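# Seat the loose sand core in the mould

## Task

Place the loose sand core into its seat in the mould, and when finished, every core and filter already standing in the mould must still be sitting in its own seat.

## Robot and tools

Robot: two arms, left_arm and right_arm, each ending in a five-finger hand (left_arm has a mirrored left hand). Calibrated base positions in the scene frame: left_arm (-0.036, +0.282, 0) m, right_arm (+0.051, -0.244, 0) m with a tiny yaw. A camera stand sits behind the arms. Cameras: cam_high, cam_low, cam_left_wrist, cam_right_wrist, each 672x504.

Scene frame: origin at table-top height, halfway between the arms' nominal bases; +x points out over the table, +z up, left_arm is on the +y side. Image left/right does not match arm names. All reported poses and all offset axes use this frame. Rotations of a hand are about its own Hand target position.

Hand point: a point fixed to the palm, about 0.15 m out from the wrist face and 0.05 m in front of the palm. Its +z runs along the straight fingers, +y out of the palm, +x across the palm away from the thumb on the right hand (toward the thumb on the left hand). Straight fingers extend 0.06-0.07 m past the point and sit about 0.06 m behind it (-y). A wrist bracket on the little-finger side sticks out and can collide.

Row layout (used by execute_actions and move): 28 numbers in [-1, 1], always both arms. Positions 1-6: left_arm dx, dy, dz, rx, ry, rz. Positions 7-12: left hand motors in the order little, ring, middle, index, thumb_bend, thumb_turn. 13: left force_limit. 14: left speed. Positions 15-28 repeat the same pattern for right_arm and its hand. Pose numbers are offsets, not poses: they are measured from that arm's Hand target at the start of the action or move, scaled so 1.0 = 0.6 m for dx/dy/dz and 1.0 = 180 degrees for the rotation vector rx/ry/rz. Sending the same offset twice moves the hand twice. Zeros for all six re-request the current Hand target. Finger numbers are absolute targets: -1 open/straight, +1 curled; thumb_bend -1 straight to +1 bent; thumb_turn -1 beside the palm to +1 opposite the fingers. force_limit maps -1..+1 to roughly 0..10 N at the fingertip (0..15 N for the two thumb motors). speed rises linearly to full at +0.48; use about -0.94 or lower for a gentle close. A hand has no 'unchanged' value: to keep it as is, resend the last eight numbers you actually sent it (or, before any were sent, its hand_measured plus hand_force_limit and hand_speed).

execute_actions(actions, cameras): actions is a list of actions; each action is a list of up to 15 rows, one per 1/30 s step; a shorter action repeats its final row to fill 15 steps. Every row in an action counts from the pose at the action's start. An empty actions list returns camera images. cameras: list of names, ["all"], or [] for none.

move(target, speed, blend, blocking, cameras): target is one 28-number row or a list of up to 15 rows; all offsets in the list are from the same starting Hand targets, not chained. speed in m/s, 0.002 to 4.3 (default 0.25), one value or one per target; turning is capped at twice that in rad/s. blend in metres rounds corners (0 = stop at each target). Total move time is capped at 10 s. Hand numbers of a later target are applied once everything has come to rest there. blocking=false returns after about 0.5 s while motion continues. Paths are straight and ignore obstacles and the other arm; avoid routes near an arm's own base.

wait(seconds 0-10, cameras): lets time pass with last commands held. stop(cameras): brakes a running move. zoom_image(camera, region [x0,y0,x1,y1], at most 504 px each way) magnifies part of the newest image. show_instructions shows the reference pages. finished_scene(scene 1 or 2) ends the scene irreversibly.

Results: end_effector_position (m) and end_effector_quat_wxyz per arm in the scene frame; Hand target (the pose the next offset counts from, after clipping); hand_measured, hand_stopped_by (moving, target, force, stalled, fault), hand_load_n (positive when the finger is pushed open) in motor order; joint positions, velocities and torques; motor temperatures. move adds a 'move:' line: done, off_target, moving, held or fault, plus limits such as paced or held. Resting 1-5 cm short (usually low) is normal friction/sag, not contact; send the missing distance as a new offset. Orientation is clipped to 40 degrees from the current one each step.

Gripping: with thumb_turn fully in, the hand encloses objects about 0.035-0.065 m thick. Motors stop at force_limit and lock; to squeeze harder raise force_limit and send a more-closed target than hand_measured; to release send a more-open one. A grip lost shows as hand_load_n near 0.

Avoid: dropping the core or releasing it while it moves, fast impacts on the mould or table, knocking any seated core or filter out of place, anything ending off the table, large finger loads, any contact or grip between the two hands, and long stretched or loaded holds that overheat motors (MOTOR HOT warns; 100 °C drops the arm for 30-60 s). Objects may get small random nudges. Time spent thinking also passes in the scene.

Each tool is called after "Request:" by a JSON object that holds its "api" and its "payload".

Reference images:

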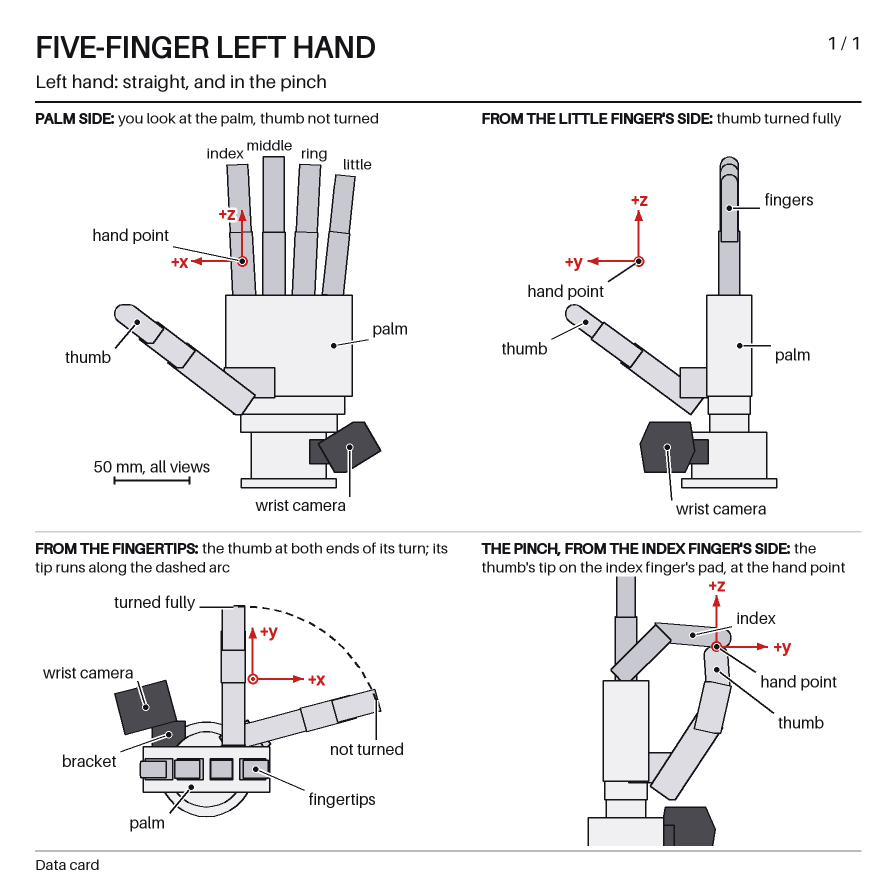

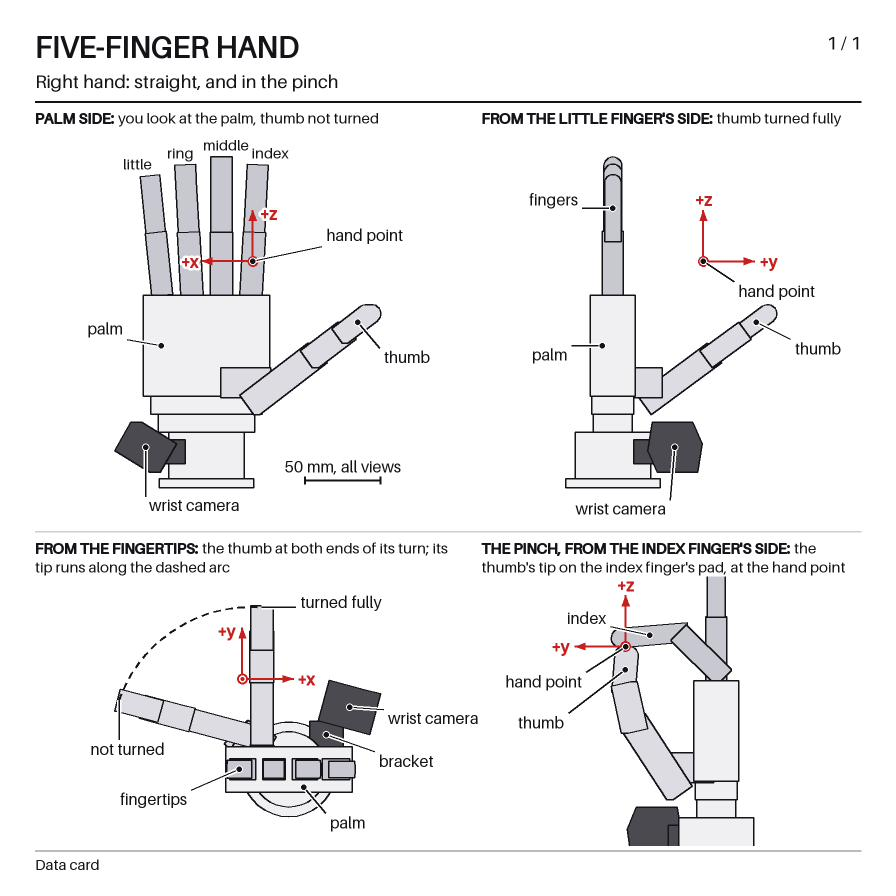

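## Session

Request:
{"api": "execute_actions", "payload": {"actions": []}}

Scene clock: 0.00 s.
left_arm: end_effector_position=(+0.3853, -0.0401, +0.3068) hand_measured=(-1.000, -1.000, -1.000, -1.000, -1.000, -1.000) hand_load_n=(+0.0, +0.0, +0.0, +0.0, +0.0, +0.0) hand_stopped_by=(target, target, target, target, target, target) hand_force_limit=0.00 hand_speed=-0.80 end_effector_quat_wxyz=(+0.183, +0.715, -0.595, +0.319) | right_arm: end_effector_position=(+0.4677, -0.2833, +0.3515) hand_measured=(-1.000, -1.000, -1.000, -1.000, -1.000, -1.000) hand_load_n=(+0.0, +0.5, +0.0, +0.0, +0.0, +0.0) hand_stopped_by=(target, target, target, target, target, target) hand_force_limit=0.00 hand_speed=-0.80 end_effector_quat_wxyz=(+0.075, +0.973, +0.156, +0.155)
Joint positions: left_arm=[-0.358 1.441 1.396 -0.978 0.545 -0.696] | right_arm=[0.115 1.267 1.503 -1.488 0.139 -1.783]
Joint velocities: within noise
Joint torques (N m): no reading
Motor temperatures (°C): left_arm=[23 27 20 22 23 23] | right_arm=[22 25 23 20 20 22]
Heat: left arm: hottest shoulder 27 °C; right arm: hottest shoulder 25 °C.
Hand target: left_arm +0.3908, -0.0421, +0.3151; +0.180, +0.711, -0.596, +0.327 | right_arm +0.4719, -0.2828, +0.3621; +0.075, +0.971, +0.155, +0.168

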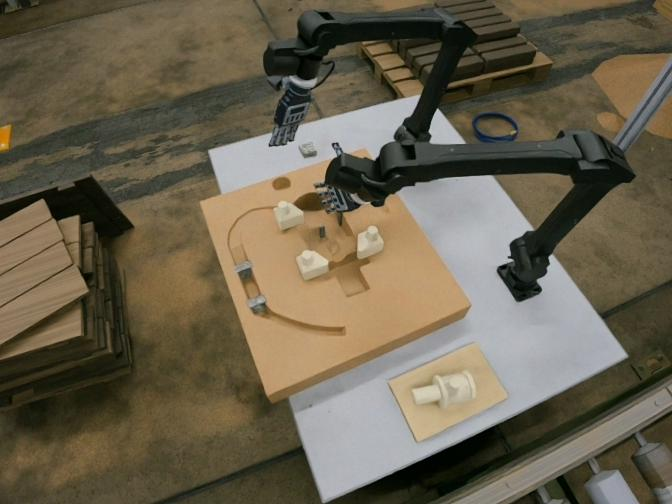

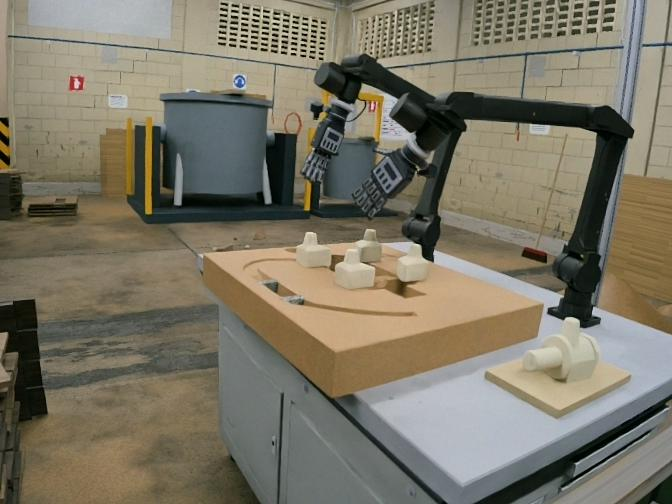

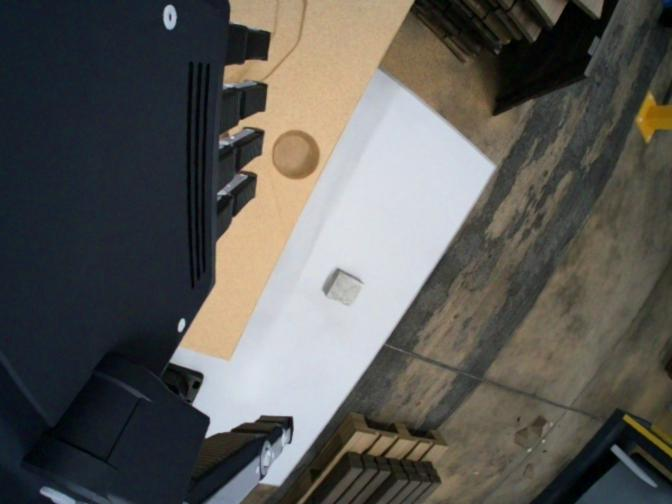

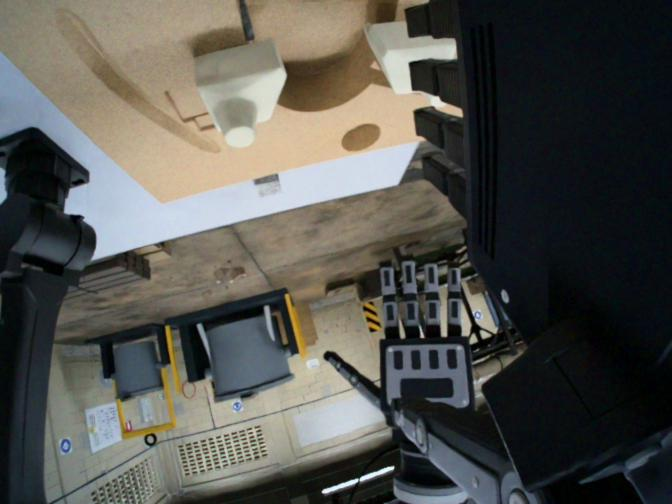

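Request:
{"api": "zoom_image", "payload": {"camera": "cam_high", "region": [200, 140, 480, 350]}}

Request:
{"api": "zoom_image", "payload": {"camera": "cam_high", "region": [370, 330, 530, 450]}}

Request:
{"api": "zoom_image", "payload": {"camera": "cam_low", "region": [200, 210, 480, 350]}}

Request:
{"api": "zoom_image", "payload": {"camera": "cam_low", "region": [470, 300, 650, 420]}}

Scaled by 1.800.

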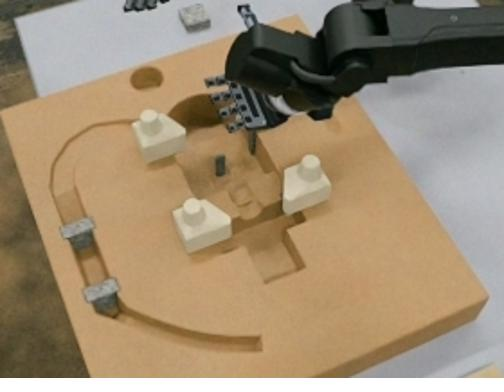

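Scaled by 3.150.

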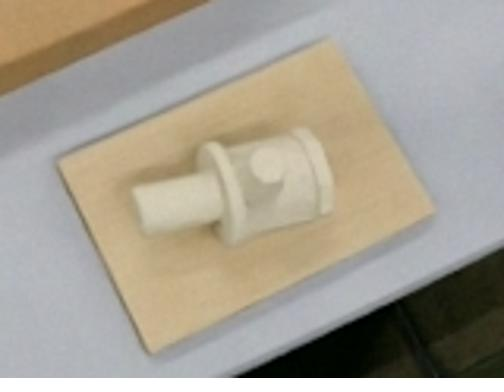

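Scaled by 1.800.

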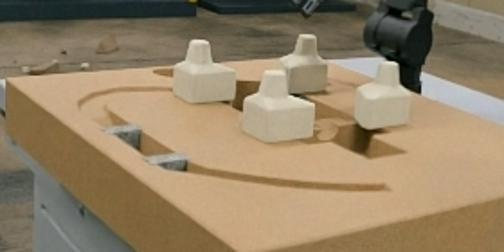

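Scaled by 2.800.

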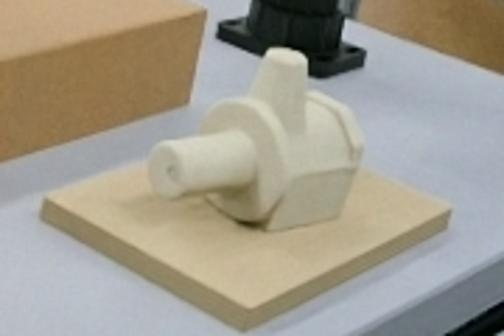

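Request:
{"api": "move", "payload": {"target": [[0,0,0.1,0.1,0.03,-0.02,-1,-1,-1,-1,-1,-1,0,-0.8,0,0,0,0,0,0,-1,-1,-1,-1,-1,-1,0,-0.8],[-0.2,0.737,0.175,0.2346,0.068,-0.053,-1,-1,-1,-1,-1,-1,0,-0.8,0,0,0,0,0,0,-1,-1,-1,-1,-1,-1,0,-0.8]], "blend": [0.03,0], "speed": 0.3, "cameras": ["all"]}}

Scene clock: 22.70 s.
left_arm: end_effector_position=(+0.2686, +0.4018, +0.4131) hand_measured=(-1.000, -1.000, -1.000, -1.000, -1.000, -1.000) hand_load_n=(+0.0, +0.0, +0.0, +0.0, +0.0, +0.5) hand_stopped_by=(target, target, target, target, target, target) hand_force_limit=0.00 hand_speed=-0.80 end_effector_quat_wxyz=(-0.173, +0.705, -0.683, +0.079) | right_arm: end_effector_position=(+0.4677, -0.2833, +0.3515) hand_measured=(-1.000, -1.000, -1.000, -1.000, -1.000, -1.000) hand_load_n=(+0.0, +0.0, +0.0, +0.0, +0.0, +0.0) hand_stopped_by=(target, target, target, target, target, target) hand_force_limit=0.00 hand_speed=-0.80 end_effector_quat_wxyz=(+0.075, +0.973, +0.156, +0.155)
Joint positions: left_arm=[0.403 1.211 1.696 -1.674 0.012 0.37] | right_arm=[0.115 1.267 1.503 -1.488 0.139 -1.783]
Joint torques (N m): left_arm=[-0.97 -4.42 9.66 0.61 -0.11 0.08] | right_arm=[1.44 -8.06 8.55 0.79 0.18 -0.17]
Motor temperatures (°C): left_arm=[23 27 24 23 23 23] | right_arm=[22 25 28 20 20 22]
Heat: left arm: hottest shoulder 27 °C; right arm: hottest elbow 28 °C.
Hand target: left_arm +0.2708, +0.4001, +0.4201; +0.000, +0.707, -0.707, +0.000 | right_arm +0.4719, -0.2828, +0.3621; +0.075, +0.971, +0.155, +0.168
Off the commanded pose: left_arm 0.008 m, 22 deg | right_arm 0.011 m, 1 deg.
joint sent to its limit (left arm) — joint 4 (wrist pitch), lower limit. The joint targets are off in orientation, not in position.
move: off_target (left_arm, right_arm)

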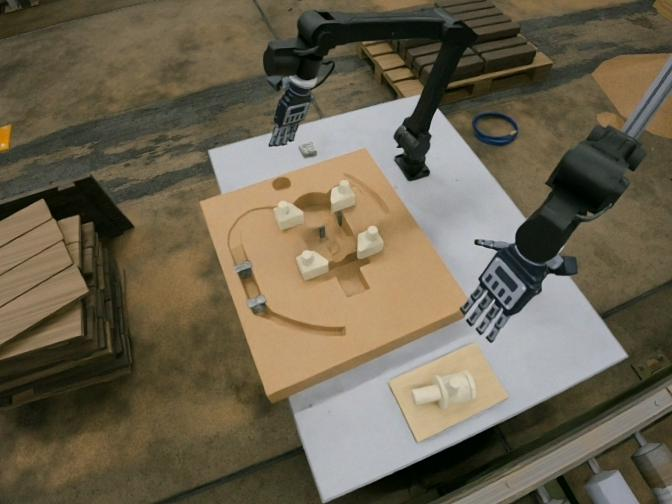

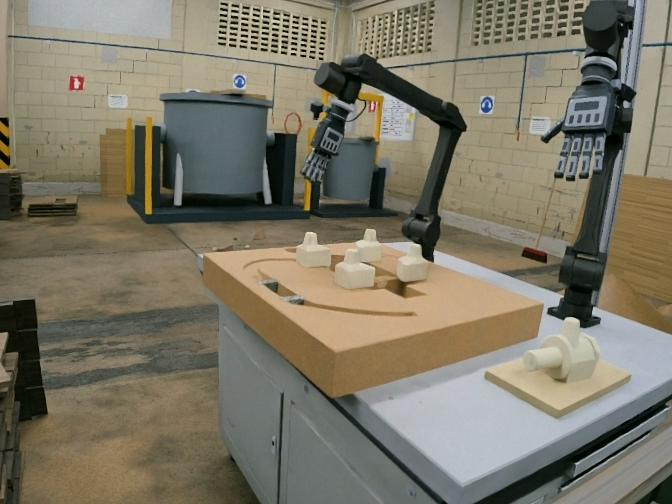

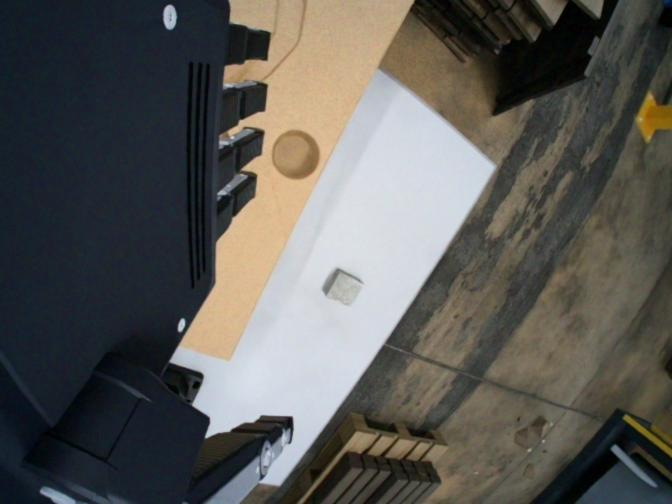

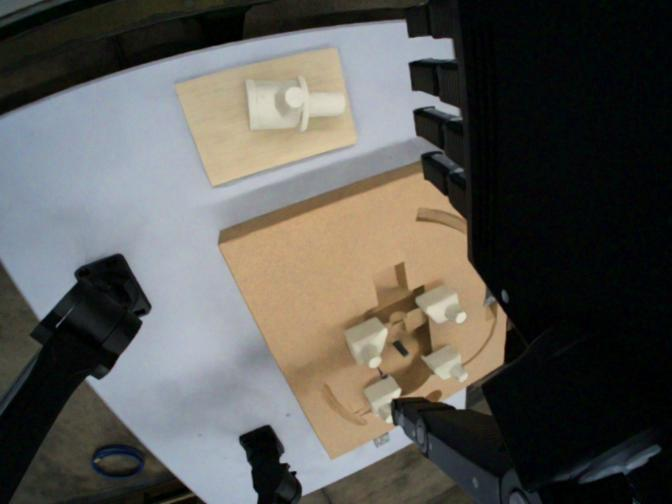

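Request:
{"api": "zoom_image", "payload": {"camera": "cam_right_wrist", "region": [300, 180, 510, 440]}}

Request:
{"api": "zoom_image", "payload": {"camera": "cam_high", "region": [250, 160, 410, 320]}}

Request:
{"api": "zoom_image", "payload": {"camera": "cam_right_wrist", "region": [160, 30, 380, 200]}}

Request:
{"api": "zoom_image", "payload": {"camera": "cam_low", "region": [280, 220, 440, 320]}}

Scaled by 1.938 from the camera's 672x504 image, which has a finer 960x720 frame.

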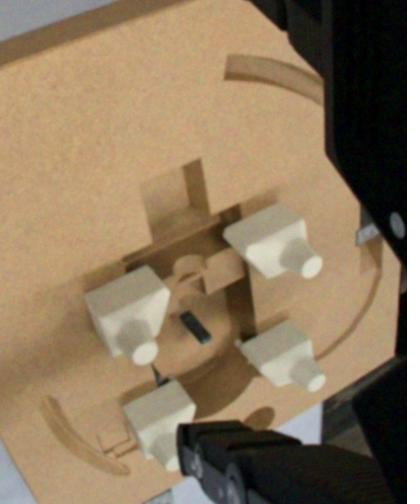

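Scaled by 3.150.

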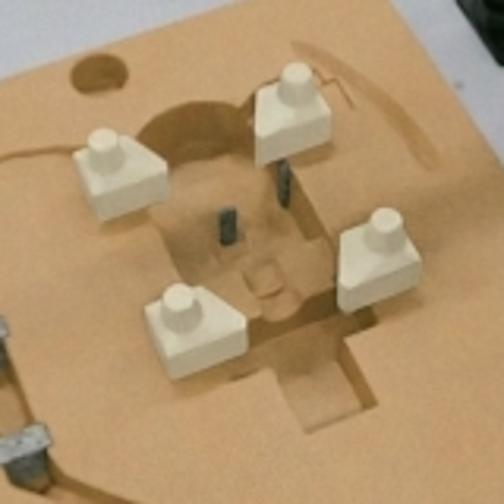

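Scaled by 2.291 from the camera's 672x504 image, which has a finer 960x720 frame.

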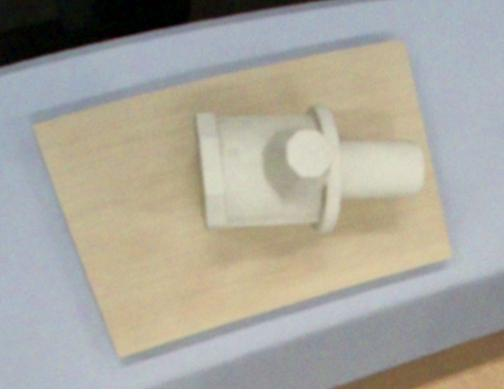

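Scaled by 3.150.

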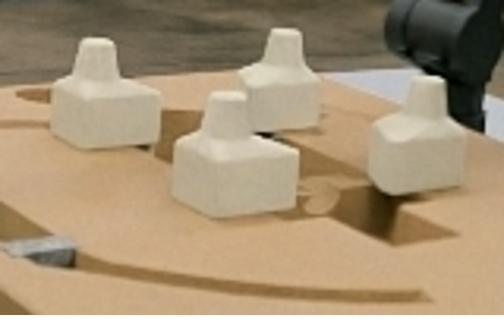

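Request:
{"api": "move", "payload": {"target": [0.048,-0.583,-0.067,0,0,0,-1,-1,-1,-1,-1,-1,0,-0.8,0,0,0,0,0,0,-1,-1,-1,-1,-1,-1,0,-0.8], "speed": 0.3, "cameras": ["all"]}}

Scene clock: 38.57 s.
left_arm: end_effector_position=(+0.2951, +0.0535, +0.3613) hand_measured=(-1.000, -1.000, -1.000, -1.000, -1.000, -1.000) hand_load_n=(+0.0, +0.0, +0.0, +0.0, -0.5, -0.5) hand_stopped_by=(target, target, target, target, target, target) hand_force_limit=0.00 hand_speed=-0.80 end_effector_quat_wxyz=(-0.019, +0.701, -0.706, +0.101) | right_arm: end_effector_position=(+0.4677, -0.2833, +0.3515) hand_measured=(-1.000, -1.000, -1.000, -1.000, -1.000, -1.000) hand_load_n=(+0.0, +0.0, +0.0, +0.0, +0.0, +0.0) hand_stopped_by=(target, target, target, target, target, target) hand_force_limit=0.00 hand_speed=-0.80 end_effector_quat_wxyz=(+0.075, +0.973, +0.156, +0.155)
Joint positions: left_arm=[-0.454 1.389 1.695 -1.675 0.031 -0.448] | right_arm=[0.115 1.267 1.503 -1.488 0.139 -1.783]
Joint torques (N m): left_arm=[0.21 -8.23 11.66 0.12 0.09 -0.28] | right_arm=[1.32 -8.12 8.55 0.79 0.18 -0.17]
Heat: left arm: hottest shoulder 27 °C; right arm: hottest elbow 30 °C.
Hand target: left_arm +0.2996, +0.0503, +0.3800; +0.000, +0.707, -0.707, +0.000 | right_arm +0.4719, -0.2828, +0.3621; +0.075, +0.971, +0.155, +0.168
Off the commanded pose: left_arm 0.019 m, 12 deg | right_arm 0.011 m, 1 deg.
joint sent to its limit (left arm) — joint 4 (wrist pitch), lower limit. The joint targets are off in orientation, not in position.
move: off_target (left_arm, right_arm)

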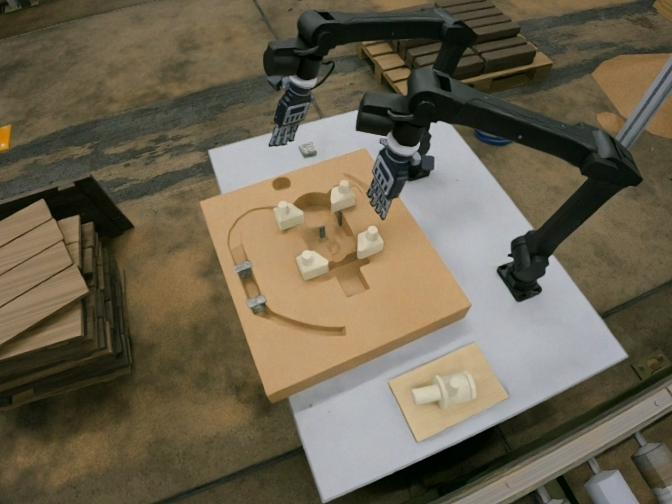

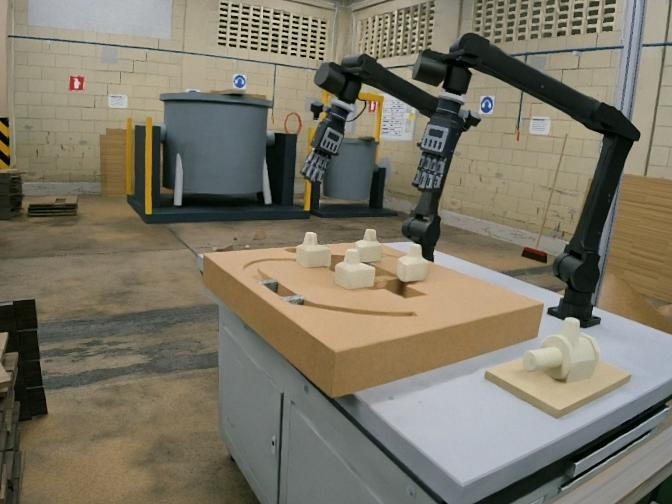

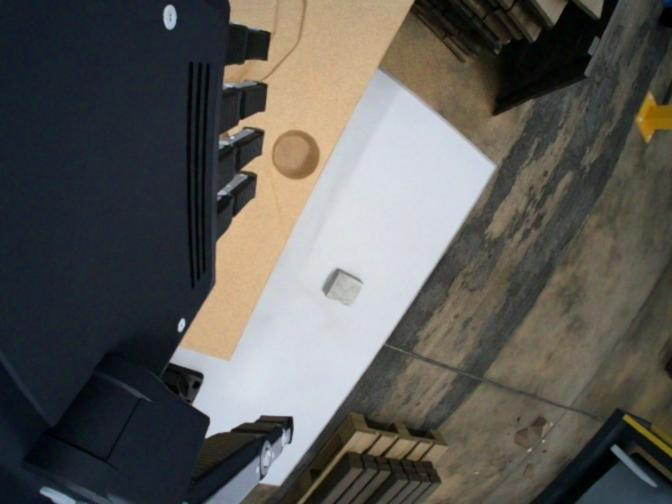

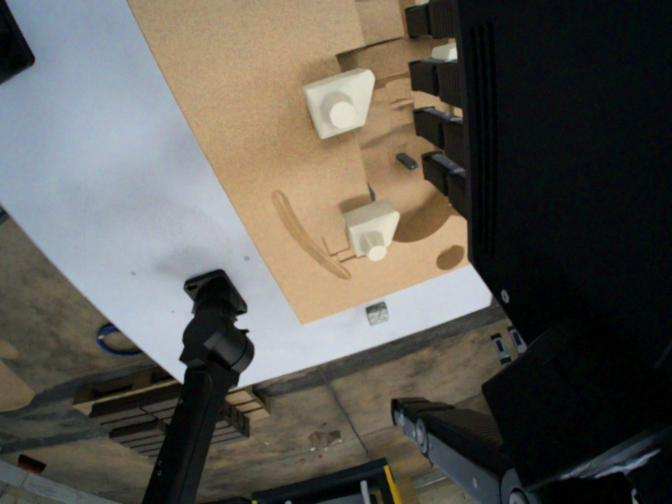

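Request:
{"api": "move", "payload": {"target": [0.2,0.2,0,0,0,0,-1,-1,-1,-1,-1,-1,0,-0.8,0,0,0,0,0,0,-1,-1,-1,-1,-1,-1,0,-0.8], "speed": 0.3, "cameras": ["cam_right_wrist","cam_high"]}}

Request:
{"api": "zoom_image", "payload": {"camera": "cam_right_wrist", "region": [120, 60, 480, 330]}}

Scene clock: 42.03 s.
left_arm: end_effector_position=(+0.4144, +0.1714, +0.3654) hand_measured=(-1.000, -1.000, -1.000, -1.000, -1.000, -1.000) hand_load_n=(+0.0, -0.5, +0.0, +0.0, +0.0, +0.0) hand_stopped_by=(target, target, target, target, target, target) hand_force_limit=0.00 hand_speed=-0.80 end_effector_quat_wxyz=(-0.057, +0.714, -0.690, +0.106) | right_arm: end_effector_position=(+0.4677, -0.2833, +0.3515) hand_measured=(-1.000, -1.000, -1.000, -1.000, -1.000, -1.000) hand_load_n=(+0.0, +0.0, +0.0, +0.0, +0.0, +0.0) hand_stopped_by=(target, target, target, target, target, target) hand_force_limit=0.00 hand_speed=-0.80 end_effector_quat_wxyz=(+0.075, +0.973, +0.156, +0.155)
Joint positions: left_arm=[-0.139 1.574 1.917 -1.675 0.032 -0.176] | right_arm=[0.115 1.267 1.503 -1.488 0.139 -1.783]
Joint torques (N m): left_arm=[-0.15 -10.29 11.52 0.25 -0.11 0.09] | right_arm=[1.44 -8.12 8.57 0.77 0.18 -0.17]
Heat: left arm: hottest elbow 28 °C; right arm: hottest elbow 31 °C.
Hand target: left_arm +0.4195, +0.1702, +0.3800; +0.000, +0.707, -0.707, +0.000 | right_arm +0.4719, -0.2828, +0.3621; +0.075, +0.971, +0.155, +0.168
Off the commanded pose: left_arm 0.016 m, 14 deg | right_arm 0.011 m, 1 deg.
joint sent to its limit (left arm) — joint 4 (wrist pitch), lower limit. The joint targets are off in orientation, not in position.
move: off_target (left_arm, right_arm)
Images, in order (width x height): cam_high 672x504, cam_right_wrist 672x504.

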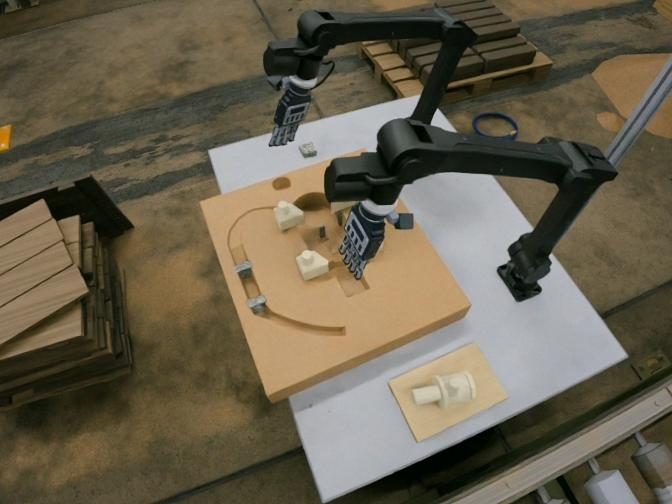

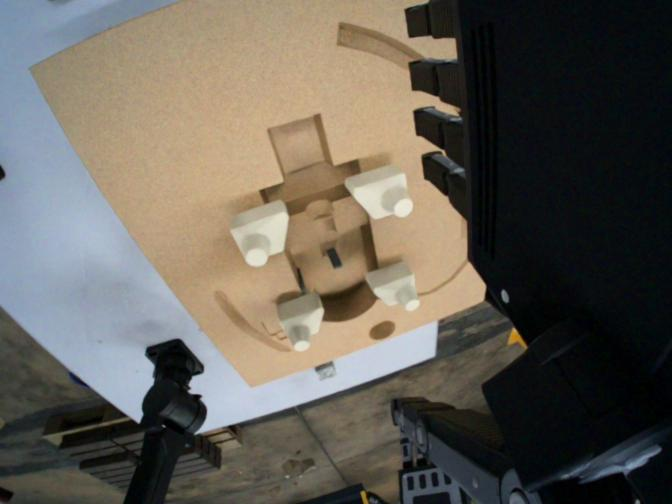

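Scaled by 1.400 from the camera's 672x504 image, which has a finer 960x720 frame.

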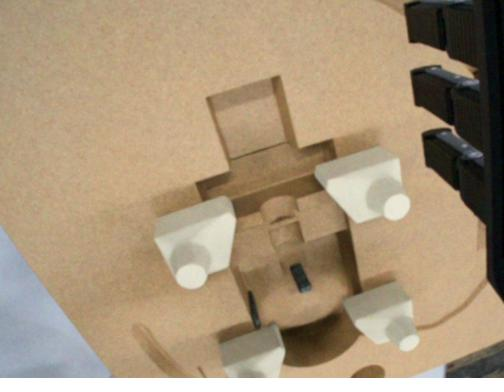

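Request:
{"api": "zoom_image", "payload": {"camera": "cam_right_wrist", "region": [240, 100, 400, 220]}}

Request:
{"api": "zoom_image", "payload": {"camera": "cam_right_wrist", "region": [250, 200, 410, 320]}}

Scaled by 3.150 from the camera's 672x504 image, which has a finer 960x720 frame.

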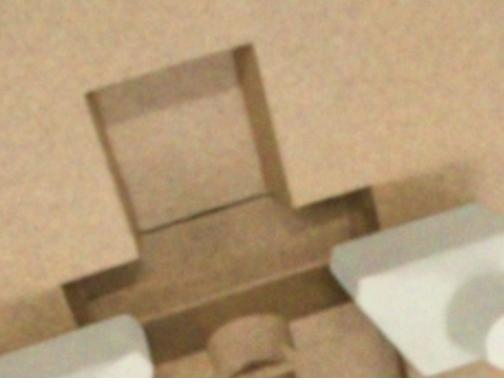

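Scaled by 3.150 from the camera's 672x504 image, which has a finer 960x720 frame.

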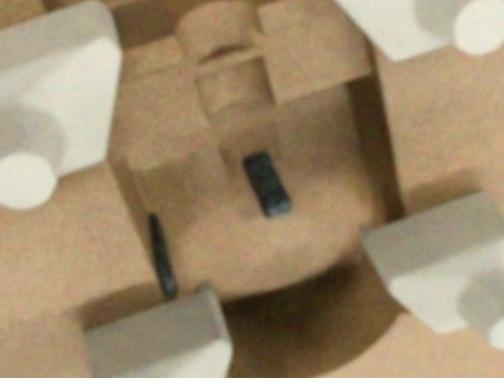

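Request:
{"api": "move", "payload": {"target": [-0.03,0.05,-0.1,0,0,0,-1,-1,-1,-1,-1,-1,0,-0.8,0,0,0,0,0,0,-1,-1,-1,-1,-1,-1,0,-0.8], "speed": 0.2, "cameras": ["cam_right_wrist","cam_high","cam_low"]}}

Request:
{"api": "zoom_image", "payload": {"camera": "cam_right_wrist", "region": [200, 100, 440, 280]}}

Scene clock: 52.53 s.
left_arm: end_effector_position=(+0.4030, +0.1947, +0.3279) hand_measured=(-1.000, -1.000, -1.000, -1.000, -1.000, -1.000) hand_load_n=(+0.0, +0.0, +0.0, +0.0, +0.0, +0.0) hand_stopped_by=(target, target, target, target, target, target) hand_force_limit=0.00 hand_speed=-0.80 end_effector_quat_wxyz=(-0.038, +0.709, -0.701, +0.059) | right_arm: end_effector_position=(+0.4677, -0.2833, +0.3515) hand_measured=(-1.000, -1.000, -1.000, -1.000, -1.000, -1.000) hand_load_n=(+0.0, +0.0, +0.0, +0.0, +0.0, +0.0) hand_stopped_by=(target, target, target, target, target, target) hand_force_limit=0.00 hand_speed=-0.80 end_effector_quat_wxyz=(+0.075, +0.973, +0.156, +0.155)
Joint positions: left_arm=[-0.106 1.581 1.826 -1.675 0.013 -0.117] | right_arm=[0.115 1.267 1.503 -1.488 0.139 -1.783]
Joint torques (N m): left_arm=[0.5 -10.11 7.5 0.09 -0.13 0.09] | right_arm=[1.38 -8.12 8.55 0.79 0.18 -0.17]
Heat: left arm: hottest shoulder 28 °C; right arm: hottest elbow 32 °C.
Hand target: left_arm +0.4016, +0.2003, +0.3200; +0.000, +0.707, -0.707, +0.000 | right_arm +0.4719, -0.2828, +0.3621; +0.075, +0.971, +0.155, +0.168
Off the commanded pose: left_arm 0.010 m, 8 deg | right_arm 0.011 m, 1 deg.
joint sent to its limit (left arm) — joint 4 (wrist pitch), lower limit. The joint targets are off in orientation, not in position.
move: off_target (left_arm, right_arm)
Images, in order (width x height): cam_high 672x504, cam_low 672x504, cam_right_wrist 672x504.

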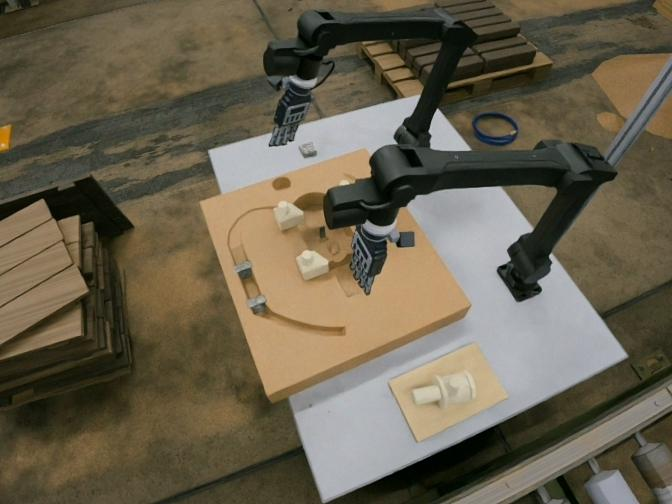

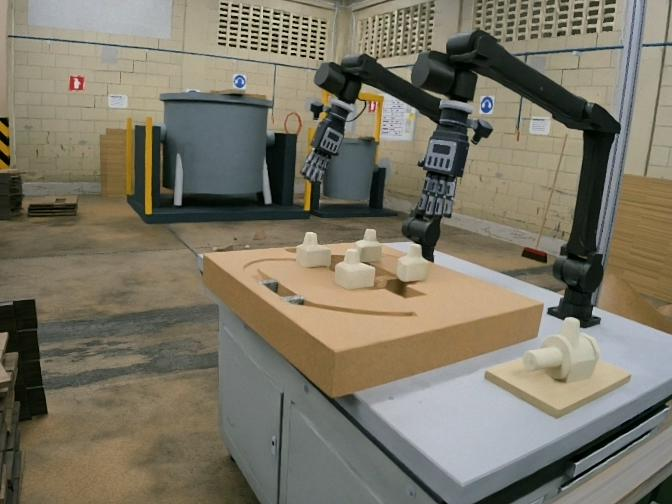

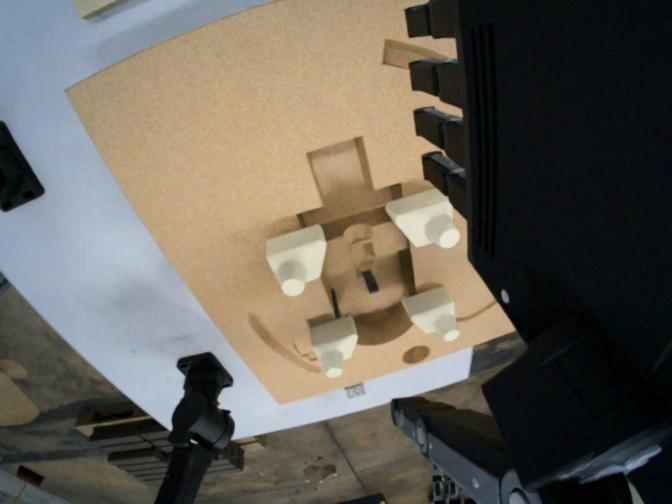

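Scaled by 2.100 from the camera's 672x504 image, which has a finer 960x720 frame.

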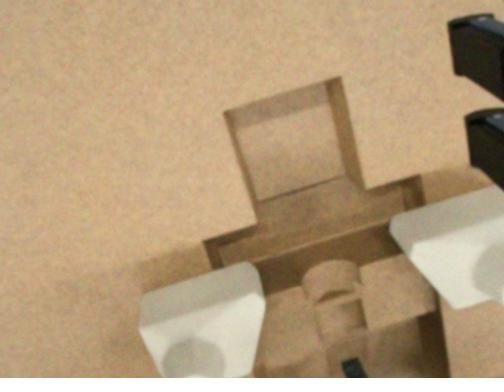

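Request:
{"api": "move", "payload": {"target": [0.09,-0.27,0.0,0,0,0,-1,-1,-1,-1,-1,-1,0,-0.8,0,0,0,0,0,0,-1,-1,-1,-1,-1,-1,0,-0.8], "speed": 0.2, "cameras": ["cam_right_wrist"]}}

Request:
{"api": "zoom_image", "payload": {"camera": "cam_right_wrist", "region": [180, 0, 420, 180]}}

Scene clock: 57.57 s.
left_arm: end_effector_position=(+0.4473, +0.0438, +0.3094) hand_measured=(-1.000, -1.000, -1.000, -1.000, -1.000, -1.000) hand_load_n=(+0.0, +0.0, +0.0, -0.5, +0.0, +0.0) hand_stopped_by=(target, target, target, target, target, target) hand_force_limit=0.00 hand_speed=-0.80 end_effector_quat_wxyz=(-0.024, +0.705, -0.706, +0.071) | right_arm: end_effector_position=(+0.4677, -0.2833, +0.3515) hand_measured=(-1.000, -1.000, -1.000, -1.000, -1.000, -1.000) hand_load_n=(+0.0, +0.5, +0.0, +0.0, +0.0, +0.0) hand_stopped_by=(target, target, target, target, target, target) hand_force_limit=0.00 hand_speed=-0.80 end_effector_quat_wxyz=(+0.075, +0.973, +0.156, +0.155)
Joint positions: left_arm=[-0.359 1.794 2.048 -1.675 0.015 -0.358] | right_arm=[0.115 1.267 1.503 -1.488 0.139 -1.783]
Joint torques (N m): left_arm=[-0.21 -12.98 11.85 0.06 0.08 -0.26] | right_arm=[1.32 -8.12 8.57 0.79 0.18 -0.16]
Heat: left arm: hottest shoulder 28 °C; right arm: hottest elbow 32 °C.
Hand target: left_arm +0.4555, +0.0382, +0.3201; +0.000, +0.707, -0.707, +0.000 | right_arm +0.4719, -0.2828, +0.3621; +0.075, +0.971, +0.155, +0.168
Off the commanded pose: left_arm 0.015 m, 9 deg | right_arm 0.011 m, 1 deg.
joint sent to its limit (left arm) — joint 4 (wrist pitch), lower limit. The joint targets are off in orientation, not in position.
move: off_target (left_arm, right_arm)
Images, in order (width x height): cam_right_wrist 672x504.

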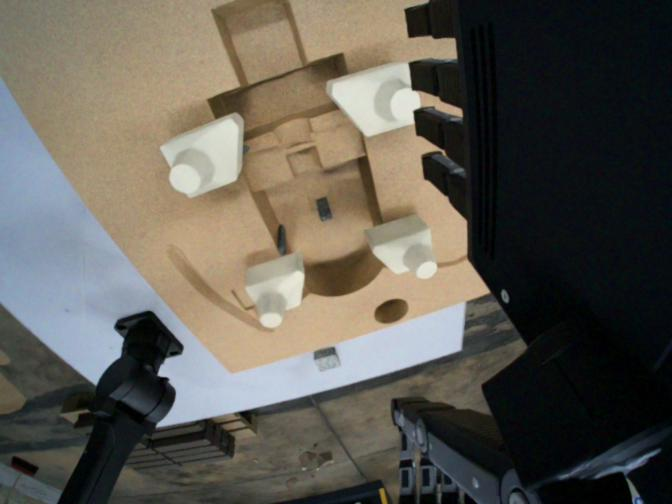

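Scaled by 2.100 from the camera's 672x504 image, which has a finer 960x720 frame.

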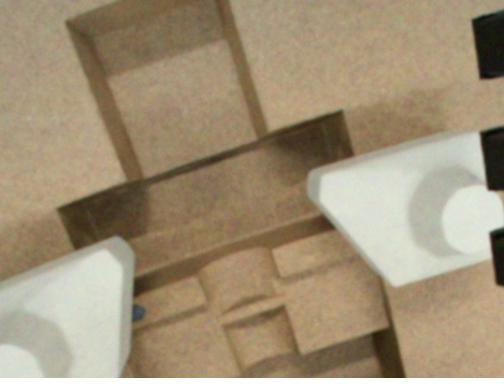

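Request:
{"api": "move", "payload": {"target": [-0.24,1.0,0.0,0,0,0,-1,-1,-1,-1,-1,-1,0,-0.8,0,0,0,0,0,0,-1,-1,-1,-1,-1,-1,0,-0.8], "speed": 0.3, "cameras": ["all"]}}

Request:
{"api": "zoom_image", "payload": {"camera": "cam_right_wrist", "region": [180, 50, 420, 230]}}

Scene clock: 74.50 s.
left_arm: end_effector_position=(+0.3033, +0.6322, +0.3098) hand_measured=(-1.000, -1.000, -1.000, -1.000, -1.000, -1.000) hand_load_n=(+0.0, +0.0, +0.0, +0.0, +0.0, +0.0) hand_stopped_by=(target, target, target, target, target, target) hand_force_limit=0.00 hand_speed=-0.80 end_effector_quat_wxyz=(-0.066, +0.712, -0.699, +0.000) | right_arm: end_effector_position=(+0.4677, -0.2833, +0.3515) hand_measured=(-1.000, -1.000, -1.000, -1.000, -1.000, -1.000) hand_load_n=(+0.0, +0.0, +0.0, +0.0, +0.0, +0.0) hand_stopped_by=(target, target, target, target, target, target) hand_force_limit=0.00 hand_speed=-0.80 end_effector_quat_wxyz=(+0.075, +0.973, +0.156, +0.155)
Joint positions: left_arm=[0.762 1.721 1.957 -1.675 -0.004 0.744] | right_arm=[0.115 1.267 1.503 -1.488 0.139 -1.783]
Joint torques (N m): left_arm=[-0.26 -11.75 11.78 0.12 -0.15 0.09] | right_arm=[1.38 -8.12 8.57 0.79 0.18 -0.17]
Motor temperatures (°C): left_arm=[23 28 31 22 23 23] | right_arm=[22 25 33 20 20 22]
Heat: left arm: hottest elbow 31 °C; right arm: hottest elbow 33 °C.
Hand target: left_arm +0.3114, +0.6381, +0.3200; +0.000, +0.708, -0.707, +0.000 | right_arm +0.4719, -0.2828, +0.3621; +0.075, +0.971, +0.155, +0.168
Off the commanded pose: left_arm 0.014 m, 8 deg | right_arm 0.011 m, 1 deg.
joint sent to its limit (left arm) — joint 4 (wrist pitch), lower limit. The joint targets are off in orientation, not in position.
move: off_target (left_arm, right_arm)

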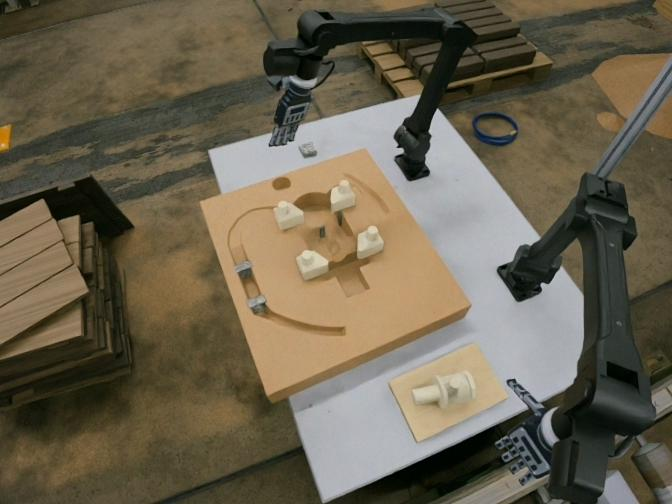

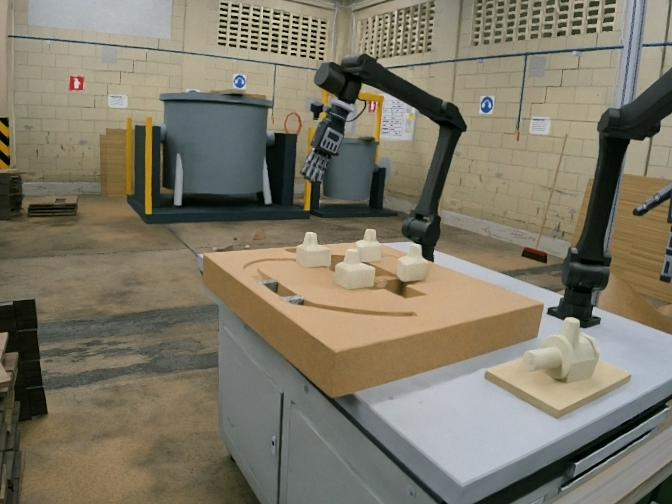

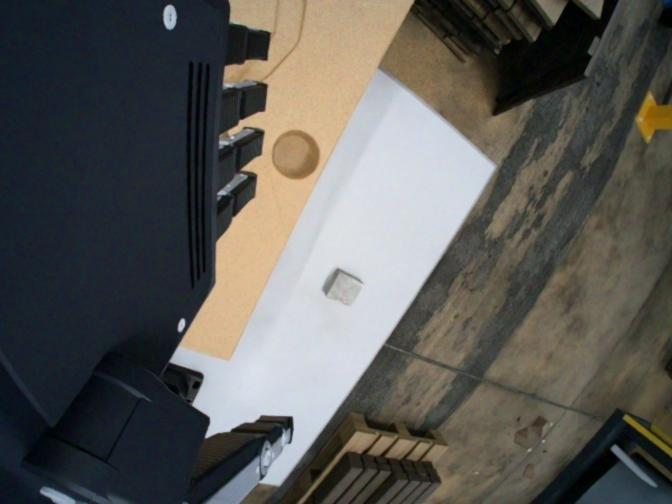

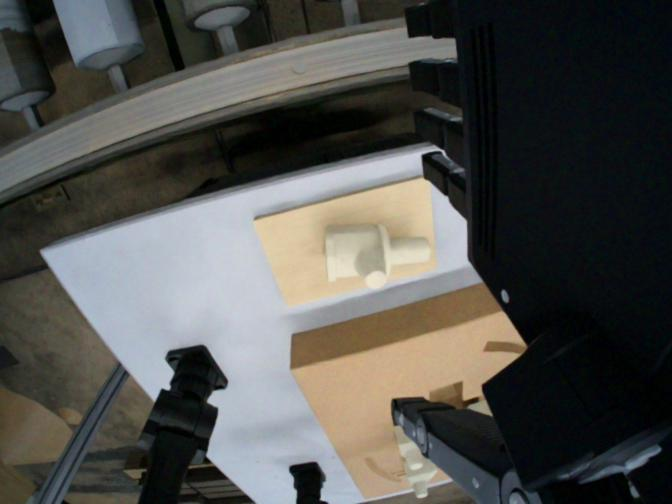

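Scaled by 2.100 from the camera's 672x504 image, which has a finer 960x720 frame.

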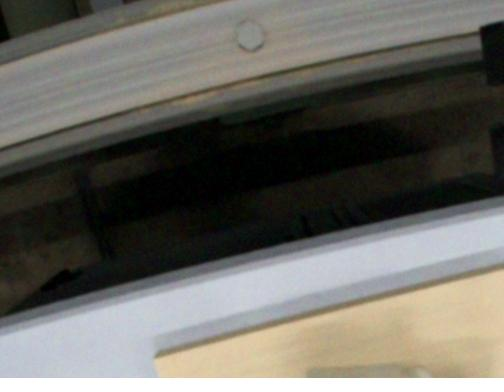

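Request:
{"api": "zoom_image", "payload": {"camera": "cam_right_wrist", "region": [240, 160, 480, 340]}}

Request:
{"api": "move", "payload": {"target": [0.08,-0.2,0.0,0,0,0,-1,-1,-1,-1,-1,-1,0,-0.8,0,0,0,0,0,0,-1,-1,-1,-1,-1,-1,0,-0.8], "speed": 0.3, "cameras": ["cam_high","cam_right_wrist"]}}

Request:
{"api": "zoom_image", "payload": {"camera": "cam_right_wrist", "region": [180, 50, 420, 230]}}

Scaled by 2.100 from the camera's 672x504 image, which has a finer 960x720 frame.

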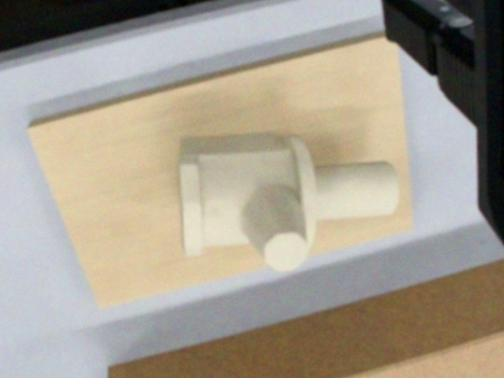

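Scene clock: 78.17 s.
left_arm: end_effector_position=(+0.3651, +0.5182, +0.3214) hand_measured=(-1.000, -1.000, -1.000, -1.000, -1.000, -1.000) hand_load_n=(+0.0, +0.0, +0.0, +0.0, +0.0, +0.0) hand_stopped_by=(target, target, target, target, target, target) hand_force_limit=0.00 hand_speed=-0.80 end_effector_quat_wxyz=(-0.072, +0.696, -0.714, +0.016) | right_arm: end_effector_position=(+0.4677, -0.2833, +0.3515) hand_measured=(-1.000, -1.000, -1.000, -1.000, -1.000, -1.000) hand_load_n=(+0.0, +0.0, +0.0, +0.0, +0.0, +0.0) hand_stopped_by=(target, target, target, target, target, target) hand_force_limit=0.00 hand_speed=-0.80 end_effector_quat_wxyz=(+0.075, +0.973, +0.156, +0.155)
Joint positions: left_arm=[0.52 1.66 1.911 -1.675 -0.005 0.546] | right_arm=[0.115 1.267 1.503 -1.488 0.139 -1.783]
Joint torques (N m): left_arm=[0.56 -12.04 7.12 0.32 0.02 -0.26] | right_arm=[1.32 -8.12 8.55 0.79 0.19 -0.17]
Heat: left arm: hottest elbow 31 °C; right arm: hottest elbow 34 °C.
Hand target: left_arm +0.3593, +0.5181, +0.3201; +0.000, +0.707, -0.707, +0.000 | right_arm +0.4719, -0.2828, +0.3621; +0.075, +0.971, +0.155, +0.168
Off the commanded pose: left_arm 0.006 m, 9 deg | right_arm 0.011 m, 1 deg.
joint sent to its limit (left arm) — joint 4 (wrist pitch), lower limit. The joint targets are off in orientation, not in position.
move: off_target (left_arm, right_arm)
Images, in order (width x height): cam_high 672x504, cam_right_wrist 672x504.

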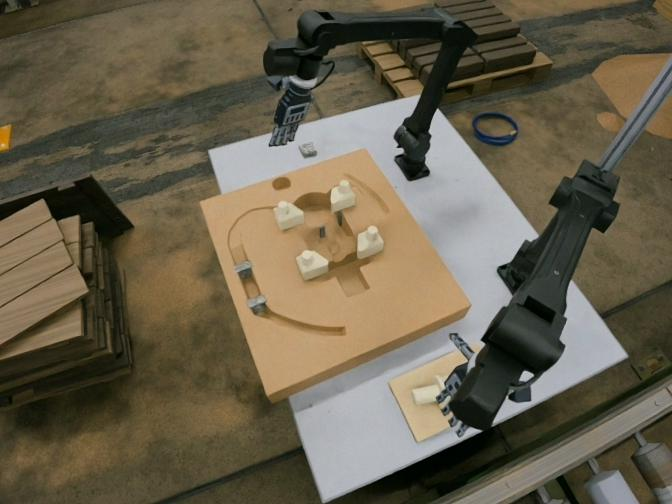

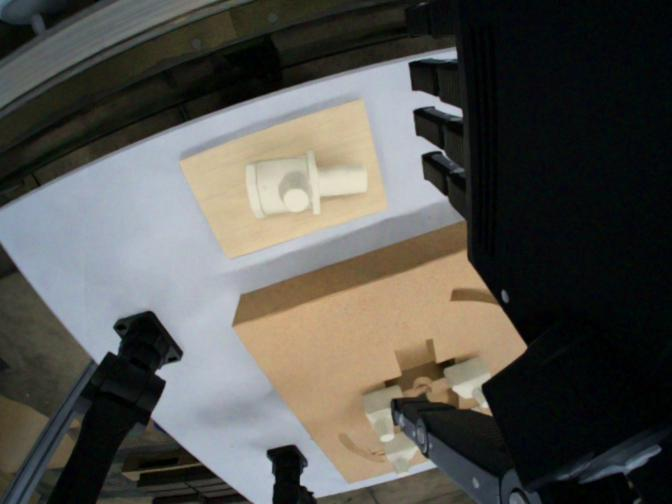

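Scaled by 2.100 from the camera's 672x504 image, which has a finer 960x720 frame.

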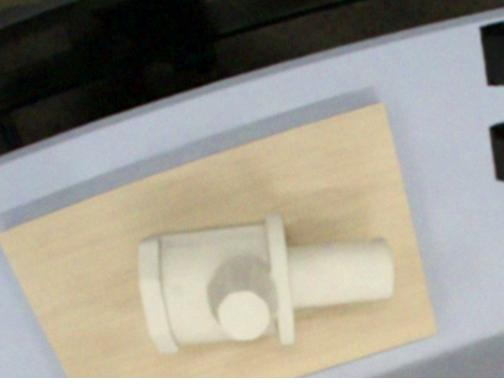

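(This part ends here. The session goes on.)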